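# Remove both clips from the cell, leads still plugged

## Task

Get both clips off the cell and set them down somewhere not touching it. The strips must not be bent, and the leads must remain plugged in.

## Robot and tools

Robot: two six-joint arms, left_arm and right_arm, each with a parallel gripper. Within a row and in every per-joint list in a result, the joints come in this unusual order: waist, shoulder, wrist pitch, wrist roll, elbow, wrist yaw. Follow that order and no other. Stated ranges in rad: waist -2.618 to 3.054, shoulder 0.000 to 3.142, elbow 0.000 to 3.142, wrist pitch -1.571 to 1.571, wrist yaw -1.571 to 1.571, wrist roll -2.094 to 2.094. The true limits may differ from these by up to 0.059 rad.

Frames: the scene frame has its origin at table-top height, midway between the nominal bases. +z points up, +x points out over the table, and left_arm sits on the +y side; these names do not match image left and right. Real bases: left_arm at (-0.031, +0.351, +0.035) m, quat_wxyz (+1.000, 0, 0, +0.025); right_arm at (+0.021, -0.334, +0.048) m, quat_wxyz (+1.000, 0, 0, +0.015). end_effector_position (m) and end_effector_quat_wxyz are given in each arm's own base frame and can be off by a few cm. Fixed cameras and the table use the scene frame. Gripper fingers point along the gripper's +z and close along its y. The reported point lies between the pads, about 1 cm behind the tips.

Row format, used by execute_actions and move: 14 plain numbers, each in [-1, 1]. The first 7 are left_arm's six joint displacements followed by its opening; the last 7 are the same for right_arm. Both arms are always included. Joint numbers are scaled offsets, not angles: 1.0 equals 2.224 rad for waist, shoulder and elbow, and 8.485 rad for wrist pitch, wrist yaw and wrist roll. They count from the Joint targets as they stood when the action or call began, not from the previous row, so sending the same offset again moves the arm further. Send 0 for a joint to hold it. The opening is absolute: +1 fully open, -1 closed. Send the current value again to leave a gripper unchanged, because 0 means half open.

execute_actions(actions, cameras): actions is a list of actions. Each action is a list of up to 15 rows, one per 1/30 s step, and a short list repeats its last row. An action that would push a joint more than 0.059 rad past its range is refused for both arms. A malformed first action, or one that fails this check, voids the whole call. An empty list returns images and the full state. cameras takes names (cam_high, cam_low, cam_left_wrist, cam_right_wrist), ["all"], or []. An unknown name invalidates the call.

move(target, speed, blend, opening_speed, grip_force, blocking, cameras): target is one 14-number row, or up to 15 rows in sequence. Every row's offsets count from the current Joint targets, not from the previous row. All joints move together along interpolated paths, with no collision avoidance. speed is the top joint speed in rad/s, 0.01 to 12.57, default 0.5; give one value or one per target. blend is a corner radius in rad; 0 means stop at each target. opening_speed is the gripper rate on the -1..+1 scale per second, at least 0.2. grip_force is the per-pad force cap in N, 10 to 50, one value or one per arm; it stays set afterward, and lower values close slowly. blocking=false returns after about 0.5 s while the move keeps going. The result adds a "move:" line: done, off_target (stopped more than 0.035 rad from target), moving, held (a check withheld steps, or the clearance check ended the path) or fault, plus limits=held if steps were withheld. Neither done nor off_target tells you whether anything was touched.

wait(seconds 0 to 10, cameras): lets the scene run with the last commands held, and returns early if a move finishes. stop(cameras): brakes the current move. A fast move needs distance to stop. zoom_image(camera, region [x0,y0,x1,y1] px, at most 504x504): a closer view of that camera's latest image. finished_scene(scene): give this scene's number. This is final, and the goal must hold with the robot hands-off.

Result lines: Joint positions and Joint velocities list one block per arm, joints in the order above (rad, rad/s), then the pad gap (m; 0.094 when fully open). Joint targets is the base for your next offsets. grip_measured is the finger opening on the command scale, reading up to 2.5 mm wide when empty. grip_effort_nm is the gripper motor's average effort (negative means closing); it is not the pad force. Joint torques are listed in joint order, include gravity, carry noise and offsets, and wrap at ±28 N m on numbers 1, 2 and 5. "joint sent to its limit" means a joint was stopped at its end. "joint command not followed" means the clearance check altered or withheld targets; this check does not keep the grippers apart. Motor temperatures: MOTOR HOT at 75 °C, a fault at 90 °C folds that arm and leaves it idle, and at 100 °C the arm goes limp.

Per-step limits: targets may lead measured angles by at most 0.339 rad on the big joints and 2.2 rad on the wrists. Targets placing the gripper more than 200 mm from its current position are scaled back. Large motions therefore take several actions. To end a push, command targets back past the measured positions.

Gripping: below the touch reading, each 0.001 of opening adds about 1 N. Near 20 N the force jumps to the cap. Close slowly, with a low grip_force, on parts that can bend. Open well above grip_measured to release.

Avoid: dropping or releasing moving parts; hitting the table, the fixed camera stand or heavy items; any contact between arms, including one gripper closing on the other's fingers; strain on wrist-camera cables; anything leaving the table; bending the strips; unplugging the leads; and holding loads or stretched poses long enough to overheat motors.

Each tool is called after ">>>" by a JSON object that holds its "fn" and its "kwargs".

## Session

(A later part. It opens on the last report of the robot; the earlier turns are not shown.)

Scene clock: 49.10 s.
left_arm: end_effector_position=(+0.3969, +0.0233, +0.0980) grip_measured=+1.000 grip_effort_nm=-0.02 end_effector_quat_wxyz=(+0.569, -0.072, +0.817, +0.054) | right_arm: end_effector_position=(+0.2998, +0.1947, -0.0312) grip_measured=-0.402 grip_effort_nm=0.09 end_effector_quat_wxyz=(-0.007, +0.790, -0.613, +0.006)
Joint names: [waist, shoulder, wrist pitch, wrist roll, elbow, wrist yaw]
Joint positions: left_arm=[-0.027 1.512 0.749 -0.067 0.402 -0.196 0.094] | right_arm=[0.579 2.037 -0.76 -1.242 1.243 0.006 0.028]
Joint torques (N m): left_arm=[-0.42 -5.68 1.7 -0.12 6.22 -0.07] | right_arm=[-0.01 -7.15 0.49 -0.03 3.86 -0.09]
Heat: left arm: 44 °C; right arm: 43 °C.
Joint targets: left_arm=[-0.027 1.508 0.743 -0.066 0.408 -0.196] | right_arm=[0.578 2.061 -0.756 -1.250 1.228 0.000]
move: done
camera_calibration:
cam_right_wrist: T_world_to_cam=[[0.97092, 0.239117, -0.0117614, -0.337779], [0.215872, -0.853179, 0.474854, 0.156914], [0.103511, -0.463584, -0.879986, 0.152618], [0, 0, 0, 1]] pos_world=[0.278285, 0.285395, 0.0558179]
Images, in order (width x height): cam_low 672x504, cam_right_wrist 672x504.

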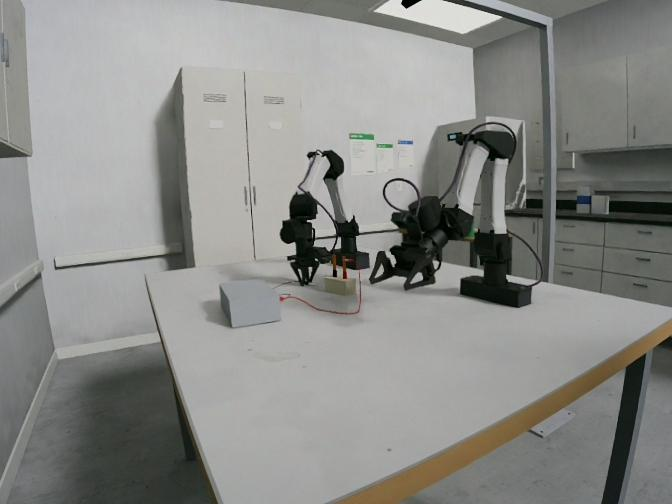

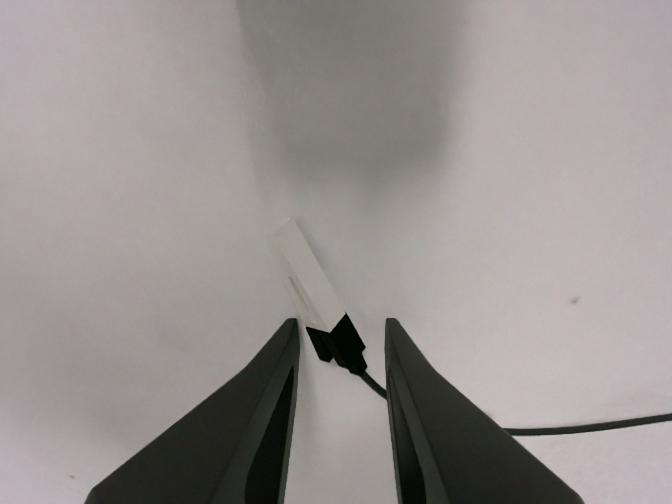

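>>> {"fn": "move", "kwargs": {"target": [[0,0,0,0,0,0,1,0,0,0,0,0,0,0.0],[0,0,0,0,0,0,1,0,-0.0877,-0.04125,0,0.0953,0,0.0],[0,0,0,0,0,0,1,0,-0.2073,-0.0665,0,0.0549,0,0.0]], "speed": [0.1,0.25,0.6], "opening_speed": 0.5, "cameras": ["cam_low","cam_right_wrist","cam_high"]}}

>>> {"fn": "zoom_image", "kwargs": {"camera": "cam_low", "region": [260, 220, 380, 310]}}

>>> {"fn": "zoom_image", "kwargs": {"camera": "cam_high", "region": [220, 190, 400, 350]}}

Scene clock: 53.97 s.
left_arm: end_effector_position=(+0.3969, +0.0233, +0.0980) grip_measured=+1.000 grip_effort_nm=-0.02 end_effector_quat_wxyz=(+0.569, -0.072, +0.817, +0.054) | right_arm: end_effector_position=(+0.2418, +0.1568, +0.1273) grip_measured=-0.001 grip_effort_nm=0.08 end_effector_quat_wxyz=(-0.007, +0.790, -0.613, +0.006)
Joint names: [waist, shoulder, wrist pitch, wrist roll, elbow, wrist yaw]
Joint positions: left_arm=[-0.027 1.512 0.749 -0.067 0.402 -0.196 0.094] | right_arm=[0.579 1.615 -1.306 -1.242 1.367 0.006 0.047]
Joint torques (N m): left_arm=[-0.55 -5.68 1.7 -0.13 6.28 -0.09] | right_arm=[-0.06 -7.61 0.27 -0.04 4.56 -0.07]
Motor temperatures (°C): left_arm=[31 38 41 29 44 27 29] | right_arm=[28 43 35 26 38 26 28]
Heat: left arm: 44 °C; right arm: 43 °C.
Joint targets: left_arm=[-0.027 1.508 0.743 -0.066 0.408 -0.196] | right_arm=[0.578 1.600 -1.321 -1.250 1.350 0.000]
move: done
camera_calibration:
cam_right_wrist: T_world_to_cam=[[0.970833, 0.23947, -0.0117397, -0.270613], [0.216177, -0.853124, 0.474813, 0.0617627], [0.103688, -0.463502, -0.880008, 0.280475], [0, 0, 0, 1]] pos_world=[0.220286, 0.247496, 0.214318]
Images, in order (width x height): cam_high 672x504, cam_low 672x504, cam_right_wrist 672x504.

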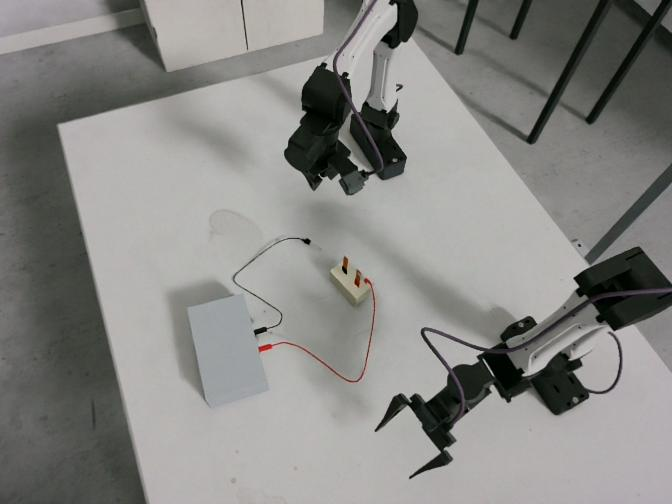

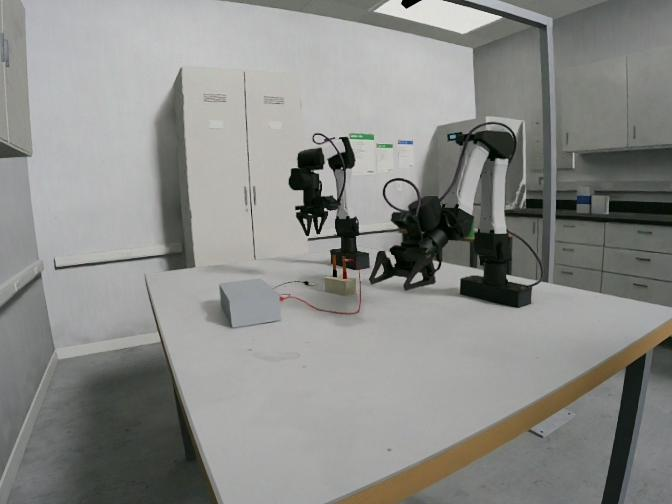

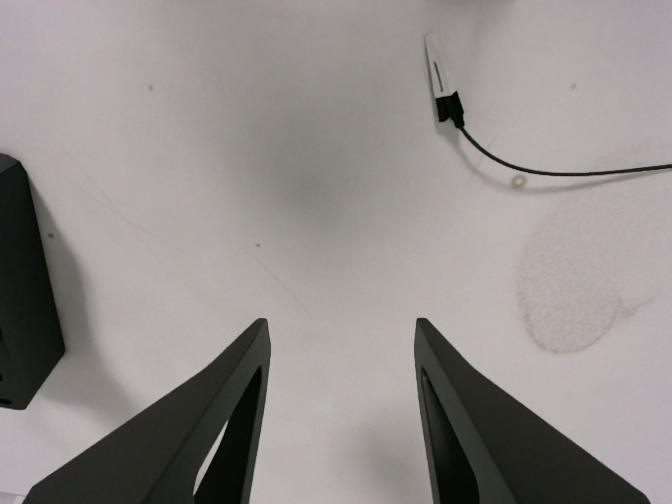

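Scaled by 4.200 from the camera's 672x504 image, which has a finer 960x720 frame.

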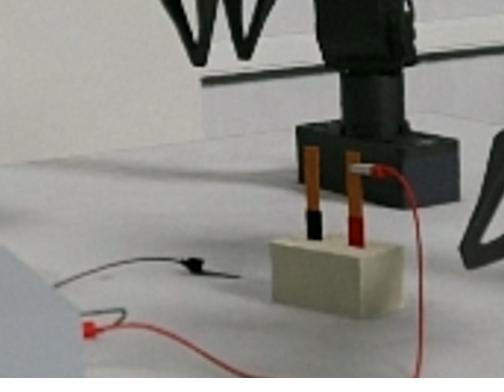

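Scaled by 2.800 from the camera's 672x504 image, which has a finer 960x720 frame.

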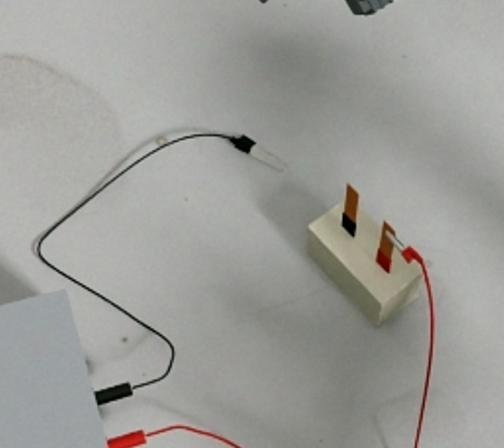

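>>> {"fn": "move", "kwargs": {"target": [[0,0.2739,-0.2626,0.0674,0.7300,0.0231,1,-0.3948,0,0,0,0,0,0.0],[-0.3638,0.2739,-0.2626,0.0674,0.7300,0.0231,1,-0.3948,0,0,0,0,0,0.0]], "speed": 0.8, "cameras": ["cam_low","cam_left_wrist","cam_high"]}}

Scene clock: 60.37 s.
left_arm: end_effector_position=(+0.2710, -0.3009, +0.1321) grip_measured=+1.000 grip_effort_nm=-0.03 end_effector_quat_wxyz=(+0.006, +0.621, +0.784, +0.001) | right_arm: end_effector_position=(+0.2751, -0.0854, +0.1273) grip_measured=-0.001 grip_effort_nm=0.08 end_effector_quat_wxyz=(+0.004, -0.455, +0.890, -0.008)
Joint names: [waist, shoulder, wrist pitch, wrist roll, elbow, wrist yaw]
Joint positions: left_arm=[-0.839 2.098 -1.472 0.5 2.01 -0.004 0.094] | right_arm=[-0.297 1.615 -1.306 -1.242 1.367 0.006 0.047]
Joint torques (N m): left_arm=[-0.25 -9.7 0.06 -0.07 8.2 0.05] | right_arm=[-0.08 -7.38 0.26 -0.04 4.55 -0.08]
Heat: left arm: 44 °C; right arm: 43 °C.
Joint targets: left_arm=[-0.836 2.117 -1.485 0.505 2.031 0.000] | right_arm=[-0.300 1.600 -1.321 -1.250 1.350 0.000]
move: done
camera_calibration:
cam_left_wrist: T_world_to_cam=[[-0.975354, -0.220102, -0.0154557, 0.202519], [-0.191955, 0.811908, 0.551324, 0.253408], [-0.108799, 0.540703, -0.834148, 0.43141], [0, 0, 0, 1]] pos_world=[0.293107, -0.394434, 0.22328]
Images, in order (width x height): cam_high 672x504, cam_low 672x504, cam_left_wrist 672x504.

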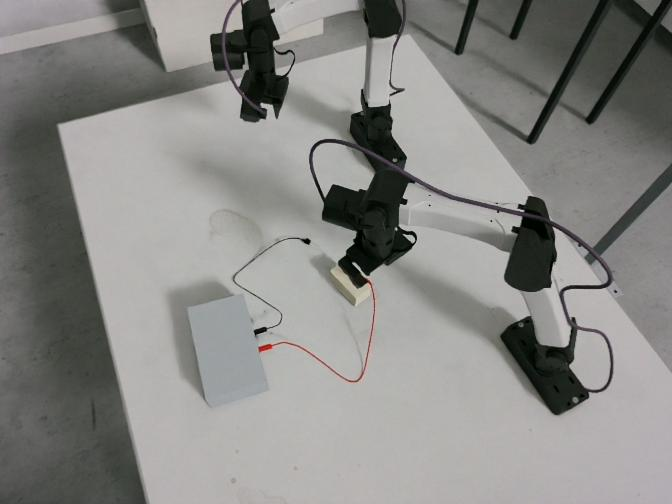

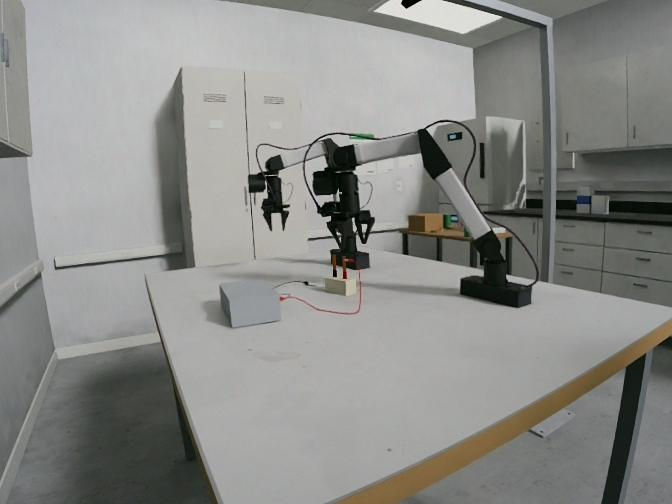

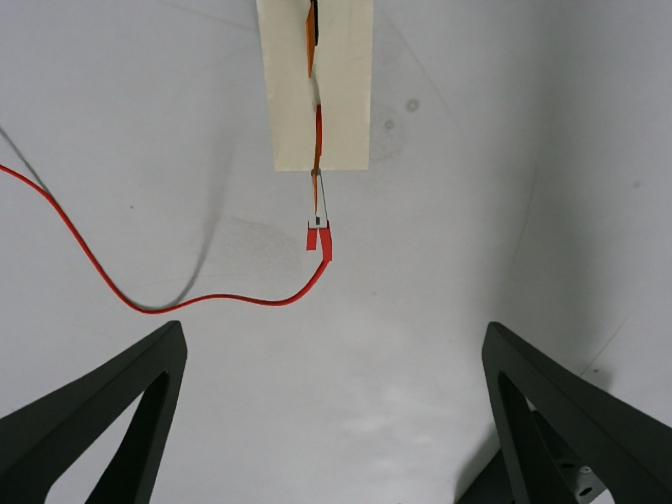

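>>> {"fn": "move", "kwargs": {"target": [0.0063,0.0148,0.0185,0.0012,-0.0652,0,0.0,0,0,0,0,0,0,0.0], "speed": 0.25, "opening_speed": 0.7, "cameras": ["cam_low","cam_left_wrist"]}}

>>> {"fn": "zoom_image", "kwargs": {"camera": "cam_left_wrist", "region": [220, 180, 460, 420]}}

>>> {"fn": "zoom_image", "kwargs": {"camera": "cam_low", "region": [300, 210, 380, 290]}}

Scene clock: 63.97 s.
left_arm: end_effector_position=(+0.2781, -0.3013, +0.0885) grip_measured=+0.002 grip_effort_nm=-0.13 end_effector_quat_wxyz=(-0.006, +0.619, +0.785, +0.003) | right_arm: end_effector_position=(+0.2751, -0.0854, +0.1273) grip_measured=-0.001 grip_effort_nm=0.07 end_effector_quat_wxyz=(+0.004, -0.455, +0.890, -0.008)
Joint names: [waist, shoulder, wrist pitch, wrist roll, elbow, wrist yaw]
Joint positions: left_arm=[-0.827 2.134 -1.343 0.508 1.893 -0.004 0.047] | right_arm=[-0.297 1.615 -1.306 -1.242 1.367 0.006 0.047]
Joint torques (N m): left_arm=[-0.01 -10.25 0.27 -0.06 5.72 0.06] | right_arm=[-0.18 -7.53 0.25 -0.04 4.53 -0.07]
Heat: left arm: 44 °C; right arm: 44 °C.
Joint targets: left_arm=[-0.822 2.150 -1.328 0.515 1.887 0.000] | right_arm=[-0.300 1.600 -1.321 -1.250 1.350 0.000]
move: done
camera_calibration:
cam_left_wrist: T_world_to_cam=[[-0.974657, -0.223678, -0.0034496, 0.206309], [-0.185847, 0.801038, 0.569034, 0.272567], [-0.124517, 0.555254, -0.822307, 0.403862], [0, 0, 0, 1]] pos_world=[0.302024, -0.396436, 0.17771]
Images, in order (width x height): cam_low 672x504, cam_left_wrist 672x504.

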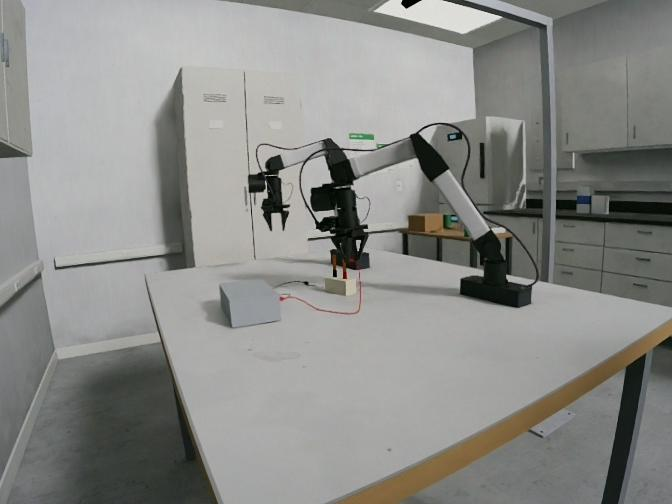

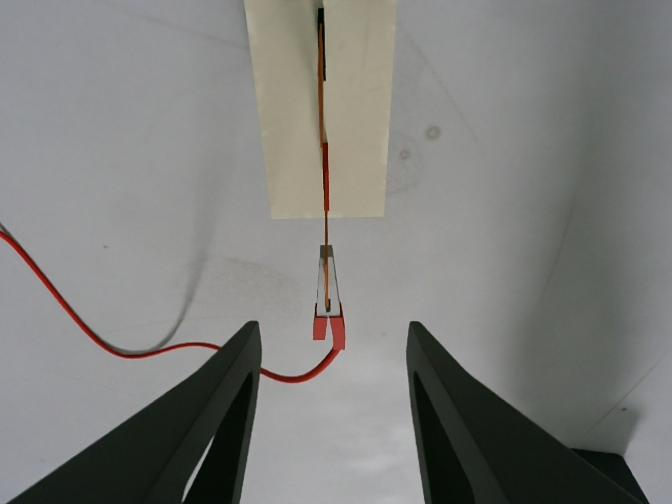

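Scaled by 2.100 from the camera's 672x504 image, which has a finer 960x720 frame.

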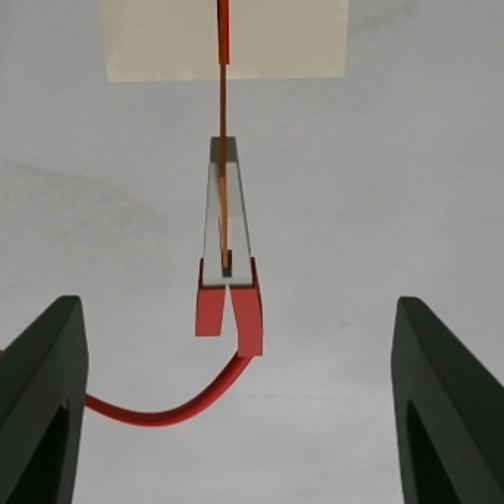

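Scaled by 6.300 from the camera's 672x504 image, which has a finer 960x720 frame.

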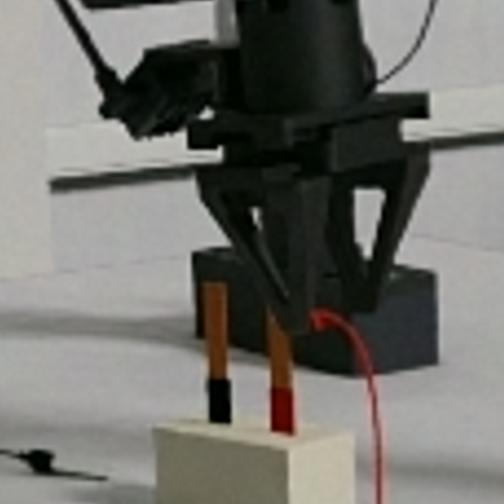

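>>> {"fn": "move", "kwargs": {"target": [[0,0,0,0,0,0,-0.4,0,0,0,0,0,0,0.0],[0,0.0009,0.0059,0,-0.0157,0,-0.4,0,0,0,0,0,0,0.0]], "speed": 0.1, "opening_speed": 0.5, "cameras": ["cam_low","cam_left_wrist"]}}

>>> {"fn": "zoom_image", "kwargs": {"camera": "cam_left_wrist", "region": [240, 220, 440, 420]}}

>>> {"fn": "zoom_image", "kwargs": {"camera": "cam_low", "region": [320, 230, 380, 290]}}

Scene clock: 67.97 s.
left_arm: end_effector_position=(+0.2808, -0.3042, +0.0801) grip_measured=-0.398 grip_effort_nm=-0.13 end_effector_quat_wxyz=(+0.002, +0.619, +0.785, +0.002) | right_arm: end_effector_position=(+0.2751, -0.0854, +0.1273) grip_measured=-0.001 grip_effort_nm=0.08 end_effector_quat_wxyz=(+0.004, -0.455, +0.890, -0.008)
Joint names: [waist, shoulder, wrist pitch, wrist roll, elbow, wrist yaw]
Joint positions: left_arm=[-0.827 2.134 -1.293 0.509 1.86 -0.004 0.028] | right_arm=[-0.297 1.615 -1.306 -1.242 1.367 0.006 0.047]
Joint torques (N m): left_arm=[0.03 -10.15 0.31 -0.07 5.64 0.05] | right_arm=[-0.2 -7.49 0.29 -0.01 4.41 -0.09]
Heat: left arm: 44 °C; right arm: 44 °C.
Joint targets: left_arm=[-0.822 2.152 -1.278 0.516 1.852 0.000] | right_arm=[-0.300 1.600 -1.321 -1.250 1.350 0.000]
move: done
camera_calibration:
cam_left_wrist: T_world_to_cam=[[-0.974665, -0.223368, -0.0116015, 0.208952], [-0.191782, 0.807898, 0.557243, 0.284858], [-0.115097, 0.54535, -0.830268, 0.39381], [0, 0, 0, 1]] pos_world=[0.303615, -0.398228, 0.170657]
Images, in order (width x height): cam_low 672x504, cam_left_wrist 672x504.

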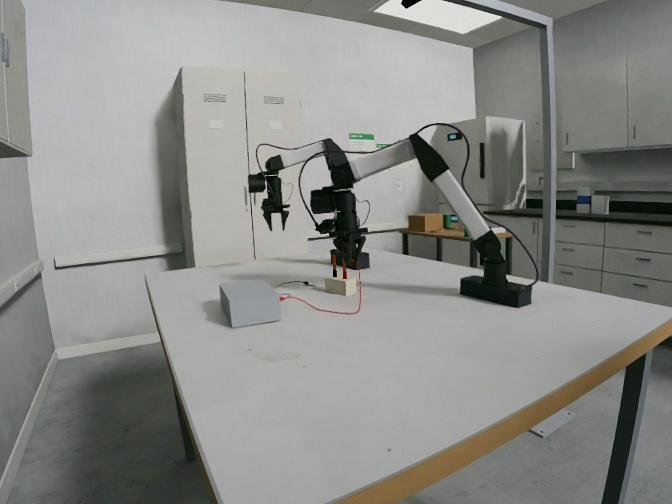

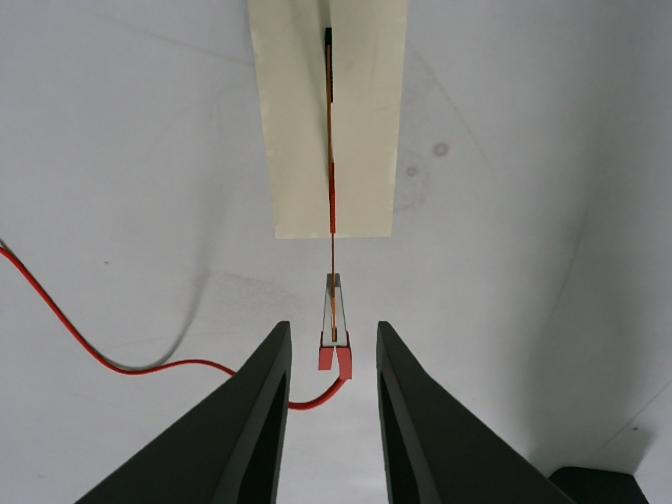

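Scaled by 2.520 from the camera's 672x504 image, which has a finer 960x720 frame.

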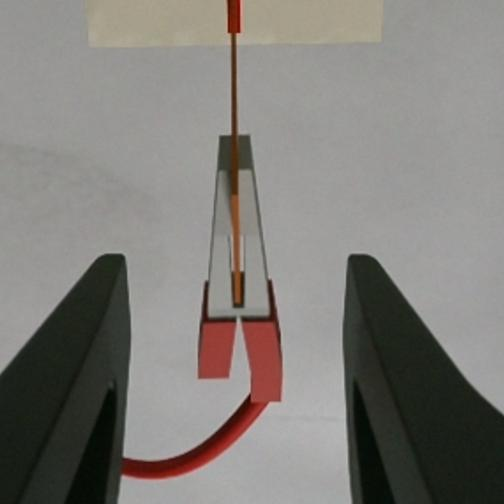

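Scaled by 8.400 from the camera's 672x504 image, which has a finer 960x720 frame.

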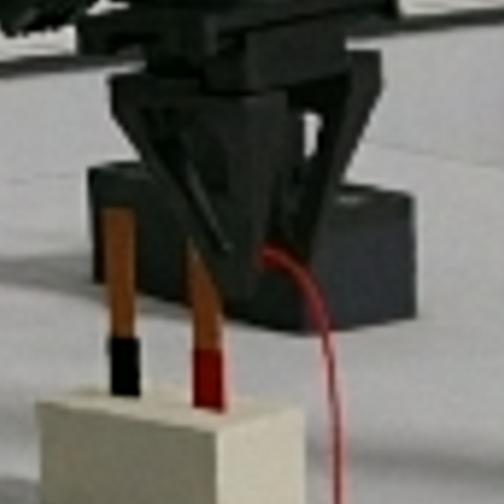

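>>> {"fn": "move", "kwargs": {"target": [0,0,0,0,0,0,-0.79,0,0,0,0,0,0,0.0], "opening_speed": 0.25, "cameras": ["cam_low","cam_left_wrist"]}}

>>> {"fn": "zoom_image", "kwargs": {"camera": "cam_left_wrist", "region": [240, 220, 440, 420]}}

>>> {"fn": "zoom_image", "kwargs": {"camera": "cam_low", "region": [320, 230, 380, 290]}}

Scene clock: 70.93 s.
left_arm: end_effector_position=(+0.2809, -0.3043, +0.0801) grip_measured=-0.786 grip_effort_nm=-0.23 end_effector_quat_wxyz=(+0.002, +0.619, +0.785, +0.002) | right_arm: end_effector_position=(+0.2751, -0.0854, +0.1273) grip_measured=-0.001 grip_effort_nm=0.08 end_effector_quat_wxyz=(+0.004, -0.455, +0.890, -0.008)
Joint names: [waist, shoulder, wrist pitch, wrist roll, elbow, wrist yaw]
Joint positions: left_arm=[-0.827 2.134 -1.292 0.509 1.86 -0.004 0.01] | right_arm=[-0.297 1.615 -1.306 -1.242 1.367 0.006 0.047]
Joint torques (N m): left_arm=[0.01 -10.22 0.3 -0.06 5.71 0.04] | right_arm=[-0.21 -7.47 0.25 -0.03 4.63 -0.09]
Heat: left arm: 44 °C; right arm: 44 °C.
Joint targets: left_arm=[-0.822 2.152 -1.278 0.516 1.852 0.000] | right_arm=[-0.300 1.600 -1.321 -1.250 1.350 0.000]
move: done
camera_calibration:
cam_left_wrist: T_world_to_cam=[[-0.974651, -0.223409, -0.0119576, 0.209068], [-0.192085, 0.8082, 0.556702, 0.285205], [-0.114708, 0.544887, -0.830626, 0.393719], [0, 0, 0, 1]] pos_world=[0.303715, -0.398328, 0.170759]
Images, in order (width x height): cam_low 672x504, cam_left_wrist 672x504.

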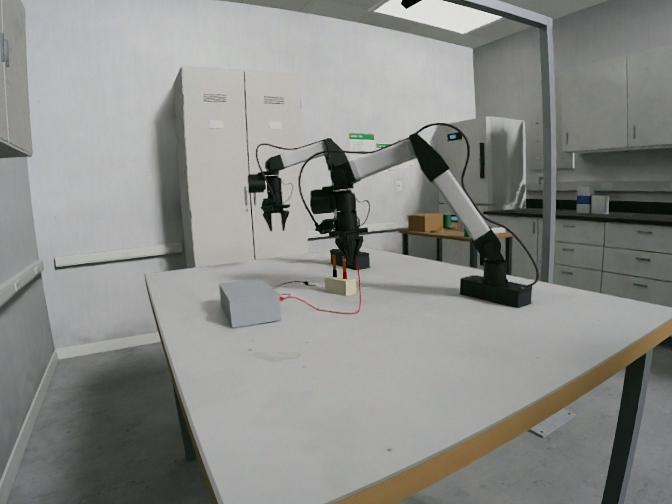

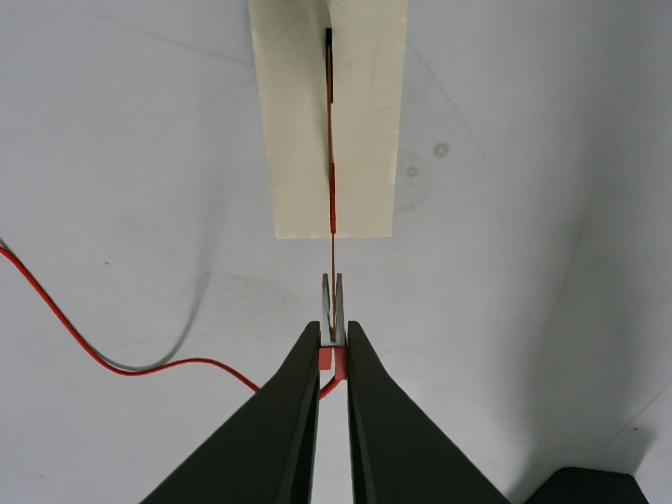

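Scaled by 2.520 from the camera's 672x504 image, which has a finer 960x720 frame.

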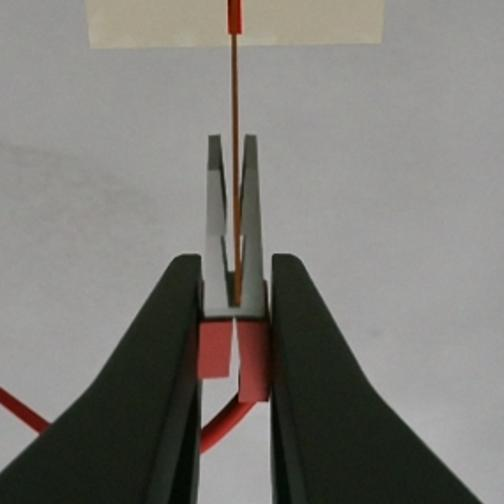

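Scaled by 8.400 from the camera's 672x504 image, which has a finer 960x720 frame.

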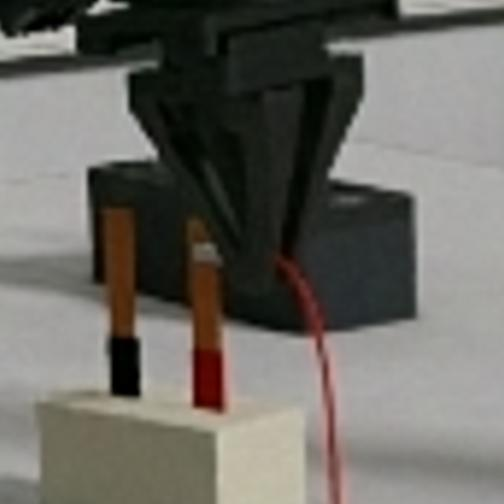

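Opening. Squeeze further.

>>> {"fn": "move", "kwargs": {"target": [0,0,0,0,0,0,-0.86,0,0,0,0,0,0,0.0], "opening_speed": 0.2, "cameras": ["cam_low","cam_left_wrist"]}}

>>> {"fn": "zoom_image", "kwargs": {"camera": "cam_left_wrist", "region": [240, 220, 440, 420]}}

Scene clock: 71.70 s.
left_arm: end_effector_position=(+0.2809, -0.3043, +0.0801) grip_measured=-0.850 grip_effort_nm=-0.99 end_effector_quat_wxyz=(+0.002, +0.619, +0.785, +0.002) | right_arm: end_effector_position=(+0.2751, -0.0854, +0.1273) grip_measured=-0.001 grip_effort_nm=0.07 end_effector_quat_wxyz=(+0.004, -0.455, +0.890, -0.008)
Joint names: [waist, shoulder, wrist pitch, wrist roll, elbow, wrist yaw]
Joint positions: left_arm=[-0.827 2.134 -1.292 0.509 1.86 -0.004 0.007] | right_arm=[-0.297 1.615 -1.306 -1.242 1.367 0.006 0.047]
Joint torques (N m): left_arm=[-0.1 -10.15 0.29 -0.03 5.71 0.05] | right_arm=[-0.24 -7.45 0.25 0.02 4.46 -0.06]
Heat: left arm: 44 °C; right arm: 44 °C.
Joint targets: left_arm=[-0.822 2.152 -1.278 0.516 1.852 0.000] | right_arm=[-0.300 1.600 -1.321 -1.250 1.350 0.000]
move: done
camera_calibration:
cam_left_wrist: T_world_to_cam=[[-0.974651, -0.223409, -0.0119576, 0.209068], [-0.192085, 0.8082, 0.556702, 0.285205], [-0.114708, 0.544887, -0.830626, 0.393719], [0, 0, 0, 1]] pos_world=[0.303715, -0.398328, 0.170759]
Images, in order (width x height): cam_low 672x504, cam_left_wrist 672x504.

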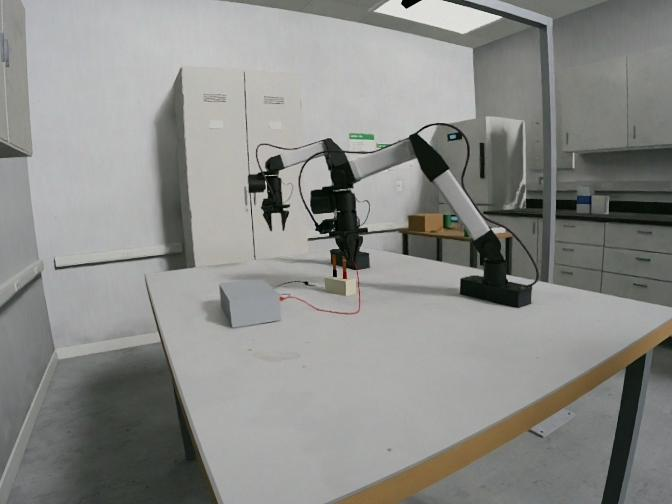

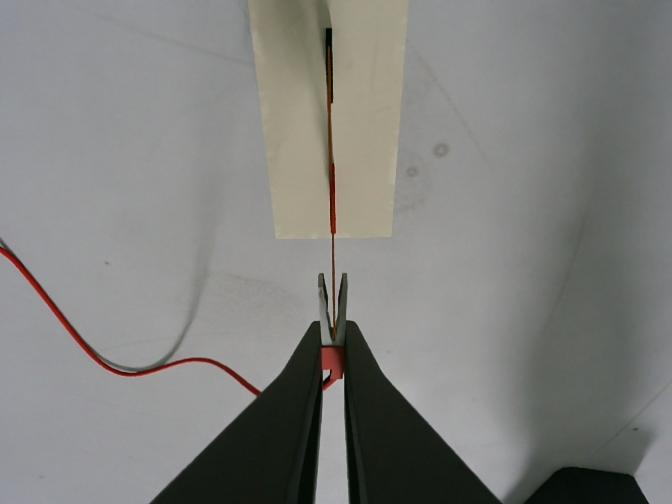

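Scaled by 2.520 from the camera's 672x504 image, which has a finer 960x720 frame.

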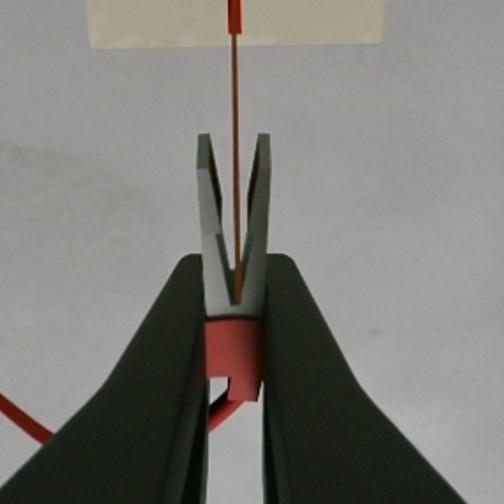

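>>> {"fn": "move", "kwargs": {"target": [[0,-0.01574,0,0,0,0,-0.86,0,0,0,0,0,0,0.0],[0.00823,-0.0463,0.00365,0.00216,-0.0378,0,-0.86,0,0,0,0,0,0,0.0]], "speed": 0.12, "cameras": ["cam_low","cam_left_wrist"]}}

>>> {"fn": "zoom_image", "kwargs": {"camera": "cam_left_wrist", "region": [240, 180, 440, 420]}}

Scene clock: 74.30 s.
left_arm: end_effector_position=(+0.2777, -0.2900, +0.0784) grip_measured=-0.852 grip_effort_nm=-1.05 end_effector_quat_wxyz=(+0.001, +0.619, +0.785, +0.002) | right_arm: end_effector_position=(+0.2751, -0.0854, +0.1273) grip_measured=-0.001 grip_effort_nm=0.08 end_effector_quat_wxyz=(+0.004, -0.455, +0.890, -0.008)
Joint names: [waist, shoulder, wrist pitch, wrist roll, elbow, wrist yaw]
Joint positions: left_arm=[-0.809 2.084 -1.262 0.526 1.777 -0.004 0.007] | right_arm=[-0.297 1.615 -1.306 -1.242 1.367 0.006 0.047]
Joint torques (N m): left_arm=[-0.03 -14.35 0.3 -0.04 5.42 0.04] | right_arm=[-0.16 -7.42 0.24 -0.01 4.49 -0.09]
Motor temperatures (°C): left_arm=[31 44 37 28 44 27 29] | right_arm=[28 44 34 26 38 26 28]
Heat: left arm: 44 °C; right arm: 44 °C.
Joint targets: left_arm=[-0.804 2.049 -1.247 0.534 1.768 0.000] | right_arm=[-0.300 1.600 -1.321 -1.250 1.350 0.000]
move: done
camera_calibration:
cam_left_wrist: T_world_to_cam=[[-0.974514, -0.224095, -0.0102029, 0.20877], [-0.191343, 0.806624, 0.559236, 0.273116], [-0.117092, 0.546936, -0.828945, 0.385255], [0, 0, 0, 1]] pos_world=[0.300818, -0.384227, 0.168749]
Images, in order (width x height): cam_low 672x504, cam_left_wrist 672x504.

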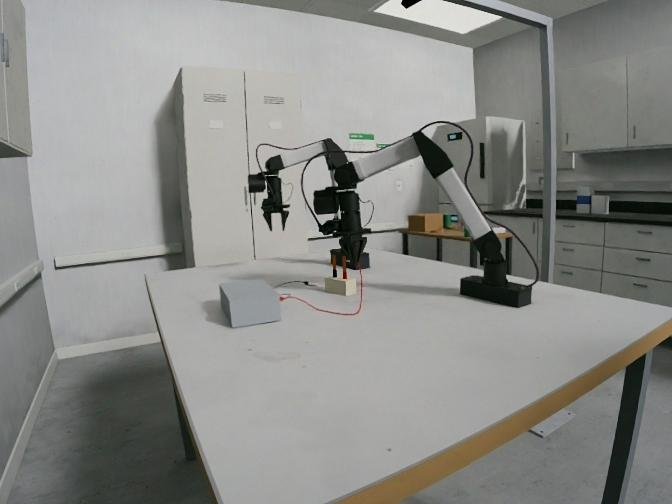

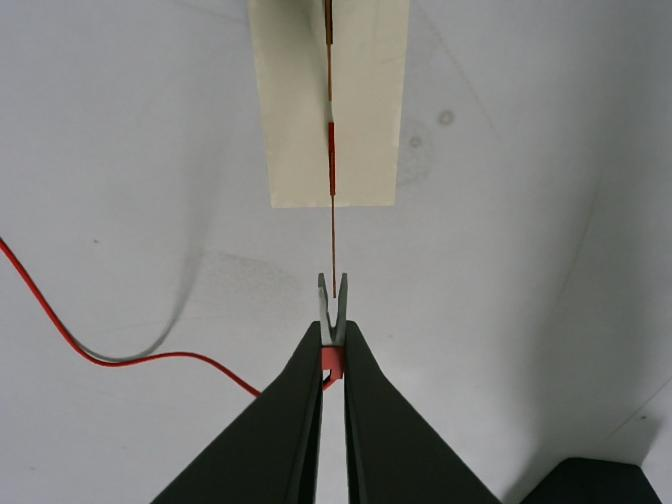

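Scaled by 2.100 from the camera's 672x504 image, which has a finer 960x720 frame.

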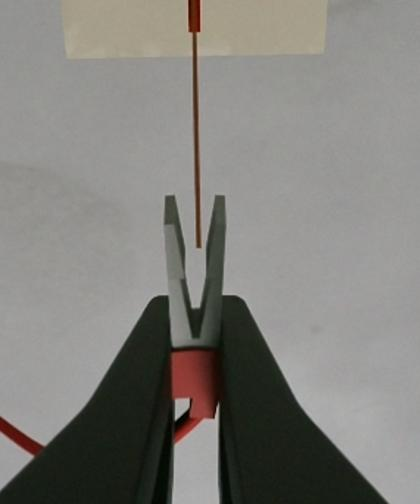

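>>> {"fn": "move", "kwargs": {"target": [[0.0090,-0.0265,0.00306,0.00236,-0.0369,0,-0.86,0,0,0,0,0,0,0.0],[0.0216,-0.0567,0.00648,0.00566,-0.08,0,-0.86,0,0,0,0,0,0,0.0],[0.0589,-0.1263,0.01249,0.01544,-0.1727,0,-0.86,0,0,0,0,0,0,0.0]], "speed": 0.2, "blend": [0.02,0.02,0], "cameras": ["cam_low","cam_left_wrist","cam_high"]}}

>>> {"fn": "zoom_image", "kwargs": {"camera": "cam_low", "region": [290, 220, 410, 320]}}

Scene clock: 77.20 s.
left_arm: end_effector_position=(+0.2580, -0.2066, +0.0815) grip_measured=-0.852 grip_effort_nm=-1.05 end_effector_quat_wxyz=(+0.005, +0.619, +0.786, +0.002) | right_arm: end_effector_position=(+0.2751, -0.0854, +0.1273) grip_measured=-0.001 grip_effort_nm=0.08 end_effector_quat_wxyz=(+0.004, -0.455, +0.890, -0.008)
Joint names: [waist, shoulder, wrist pitch, wrist roll, elbow, wrist yaw]
Joint positions: left_arm=[-0.677 1.797 -1.156 0.657 1.393 -0.004 0.007] | right_arm=[-0.297 1.615 -1.306 -1.242 1.367 0.006 0.047]
Joint torques (N m): left_arm=[-0.1 -11.12 0.3 -0.06 5.56 0.05] | right_arm=[-0.25 -7.61 0.26 -0.03 4.52 -0.08]
Heat: left arm: 45 °C; right arm: 44 °C.
Joint targets: left_arm=[-0.673 1.768 -1.141 0.665 1.384 0.000] | right_arm=[-0.300 1.600 -1.321 -1.250 1.350 0.000]
move: done
camera_calibration:
cam_left_wrist: T_world_to_cam=[[-0.974238, -0.224976, -0.0156741, 0.208545], [-0.195827, 0.809442, 0.553584, 0.202483], [-0.111856, 0.542392, -0.832646, 0.337837], [0, 0, 0, 1]] pos_world=[0.280613, -0.300221, 0.172476]
Images, in order (width x height): cam_high 672x504, cam_low 672x504, cam_left_wrist 672x504.

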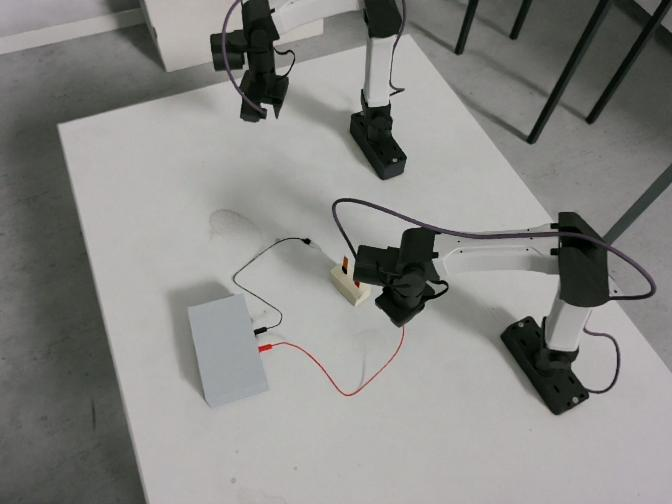

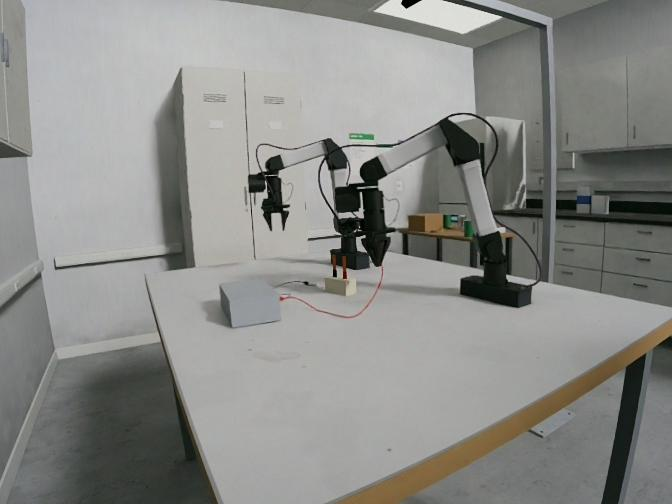

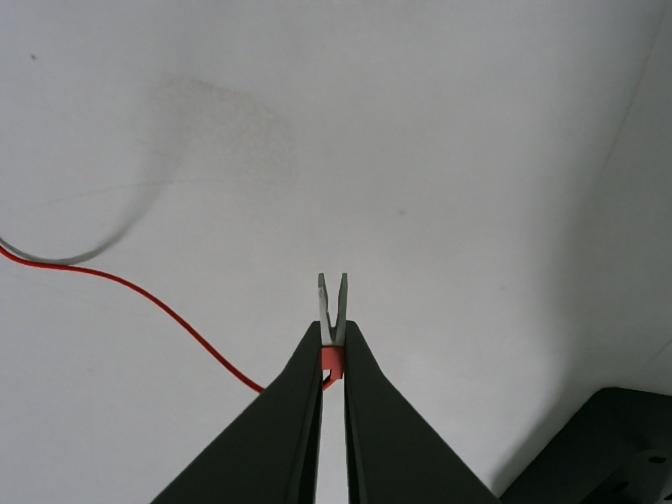

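Scaled by 4.200 from the camera's 672x504 image, which has a finer 960x720 frame.

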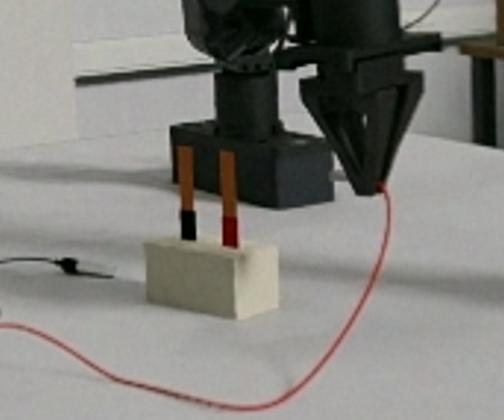

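>>> {"fn": "move", "kwargs": {"target": [0,0.0733,0.0389,0,-0.1012,0,-0.86,0,0,0,0,0,0,0.0], "speed": 0.25, "cameras": ["cam_low","cam_left_wrist"]}}

>>> {"fn": "zoom_image", "kwargs": {"camera": "cam_low", "region": [330, 230, 420, 310]}}

Scene clock: 79.60 s.
left_arm: end_effector_position=(+0.2550, -0.2042, -0.0104) grip_measured=-0.852 grip_effort_nm=-1.05 end_effector_quat_wxyz=(-0.006, +0.619, +0.785, +0.002) | right_arm: end_effector_position=(+0.2751, -0.0854, +0.1273) grip_measured=-0.001 grip_effort_nm=0.07 end_effector_quat_wxyz=(+0.004, -0.455, +0.890, -0.008)
Joint names: [waist, shoulder, wrist pitch, wrist roll, elbow, wrist yaw]
Joint positions: left_arm=[-0.677 1.918 -0.827 0.657 1.164 -0.004 0.007] | right_arm=[-0.297 1.615 -1.306 -1.242 1.367 0.006 0.047]
Joint torques (N m): left_arm=[-0.06 -7.9 0.33 -0.07 5.26 0.06] | right_arm=[-0.25 -7.46 0.28 -0.03 4.63 -0.09]
Heat: left arm: 45 °C; right arm: 44 °C.
Joint targets: left_arm=[-0.673 1.931 -0.811 0.665 1.158 0.000] | right_arm=[-0.300 1.600 -1.321 -1.250 1.350 0.000]
move: done
camera_calibration:
cam_left_wrist: T_world_to_cam=[[-0.974485, -0.224441, -0.00245586, 0.204985], [-0.186144, 0.801998, 0.567583, 0.246974], [-0.125419, 0.553558, -0.823313, 0.265495], [0, 0, 0, 1]] pos_world=[0.279025, -0.299032, 0.0789105]
Images, in order (width x height): cam_low 672x504, cam_left_wrist 672x504.

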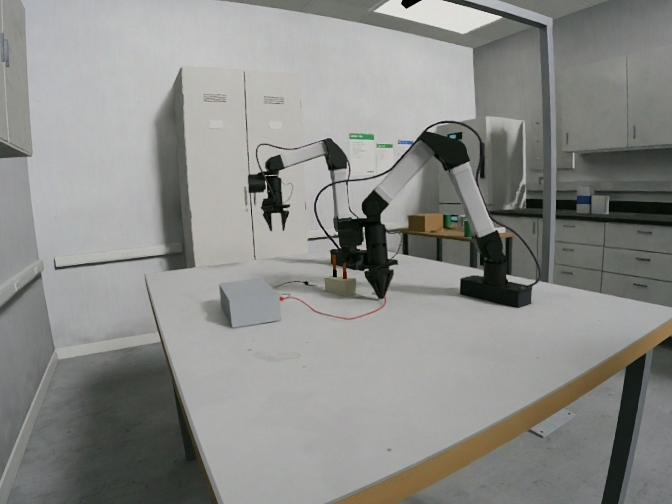

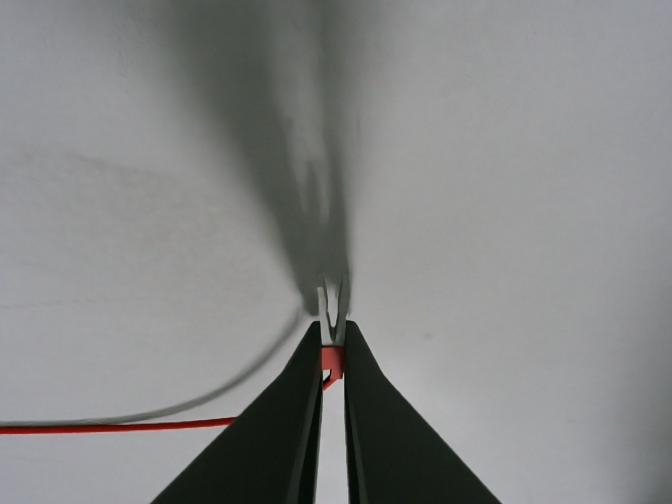

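Scaled by 5.600 from the camera's 672x504 image, which has a finer 960x720 frame.

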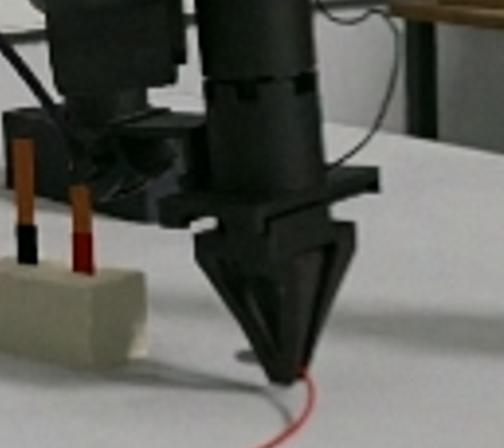

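>>> {"fn": "zoom_image", "kwargs": {"camera": "cam_low", "region": [325, 240, 375, 285]}}

>>> {"fn": "execute_actions", "kwargs": {"actions": [], "cameras": ["cam_high"]}}

>>> {"fn": "zoom_image", "kwargs": {"camera": "cam_high", "region": [310, 220, 450, 340]}}

Scaled by 10.080 from the camera's 672x504 image, which has a finer 960x720 frame.

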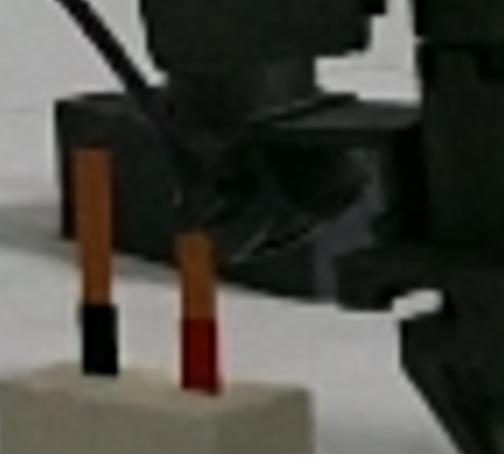

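Scene clock: 79.97 s.
left_arm: end_effector_position=(+0.2551, -0.2042, -0.0104) grip_measured=-0.852 grip_effort_nm=-1.05 end_effector_quat_wxyz=(-0.005, +0.619, +0.785, +0.002) | right_arm: end_effector_position=(+0.2751, -0.0854, +0.1273) grip_measured=-0.001 grip_effort_nm=0.08 end_effector_quat_wxyz=(+0.004, -0.455, +0.890, -0.008)
Joint names: [waist, shoulder, wrist pitch, wrist roll, elbow, wrist yaw]
Joint positions: left_arm=[-0.677 1.918 -0.827 0.657 1.164 -0.004 0.007] | right_arm=[-0.297 1.615 -1.306 -1.242 1.367 0.006 0.047]
Joint velocities: within noise
Joint torques (N m): left_arm=[-0.06 -7.66 0.29 -0.05 5.15 0.11] | right_arm=[-0.29 -7.54 0.26 -0.04 4.55 -0.08]
Motor temperatures (°C): left_arm=[31 45 36 28 43 27 29] | right_arm=[28 44 34 26 38 26 28]
Heat: left arm: 45 °C; right arm: 44 °C.
Joint targets: left_arm=[-0.673 1.931 -0.811 0.665 1.158 0.000] | right_arm=[-0.300 1.600 -1.321 -1.250 1.350 0.000]
Tool commands: left_gripper/opening=-0.86 right_gripper/opening=+0.0
Images, in order (width x height): cam_high 672x504.

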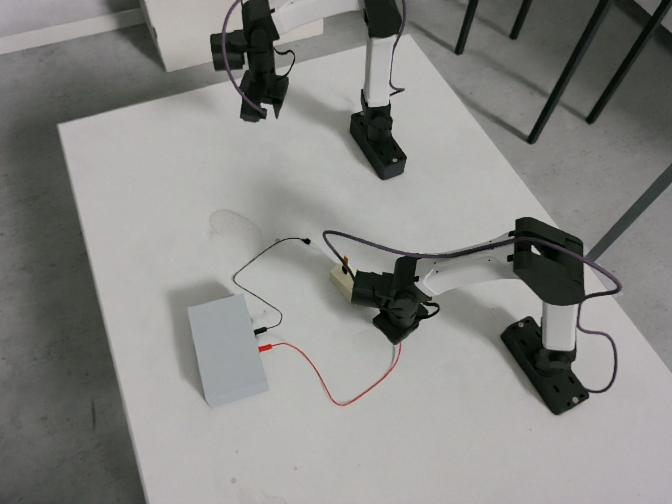

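Scaled by 3.600 from the camera's 672x504 image, which has a finer 960x720 frame.

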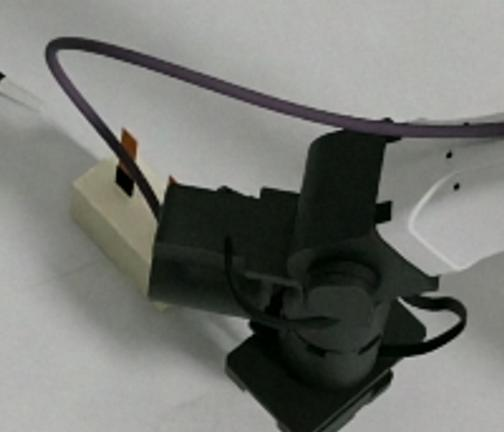

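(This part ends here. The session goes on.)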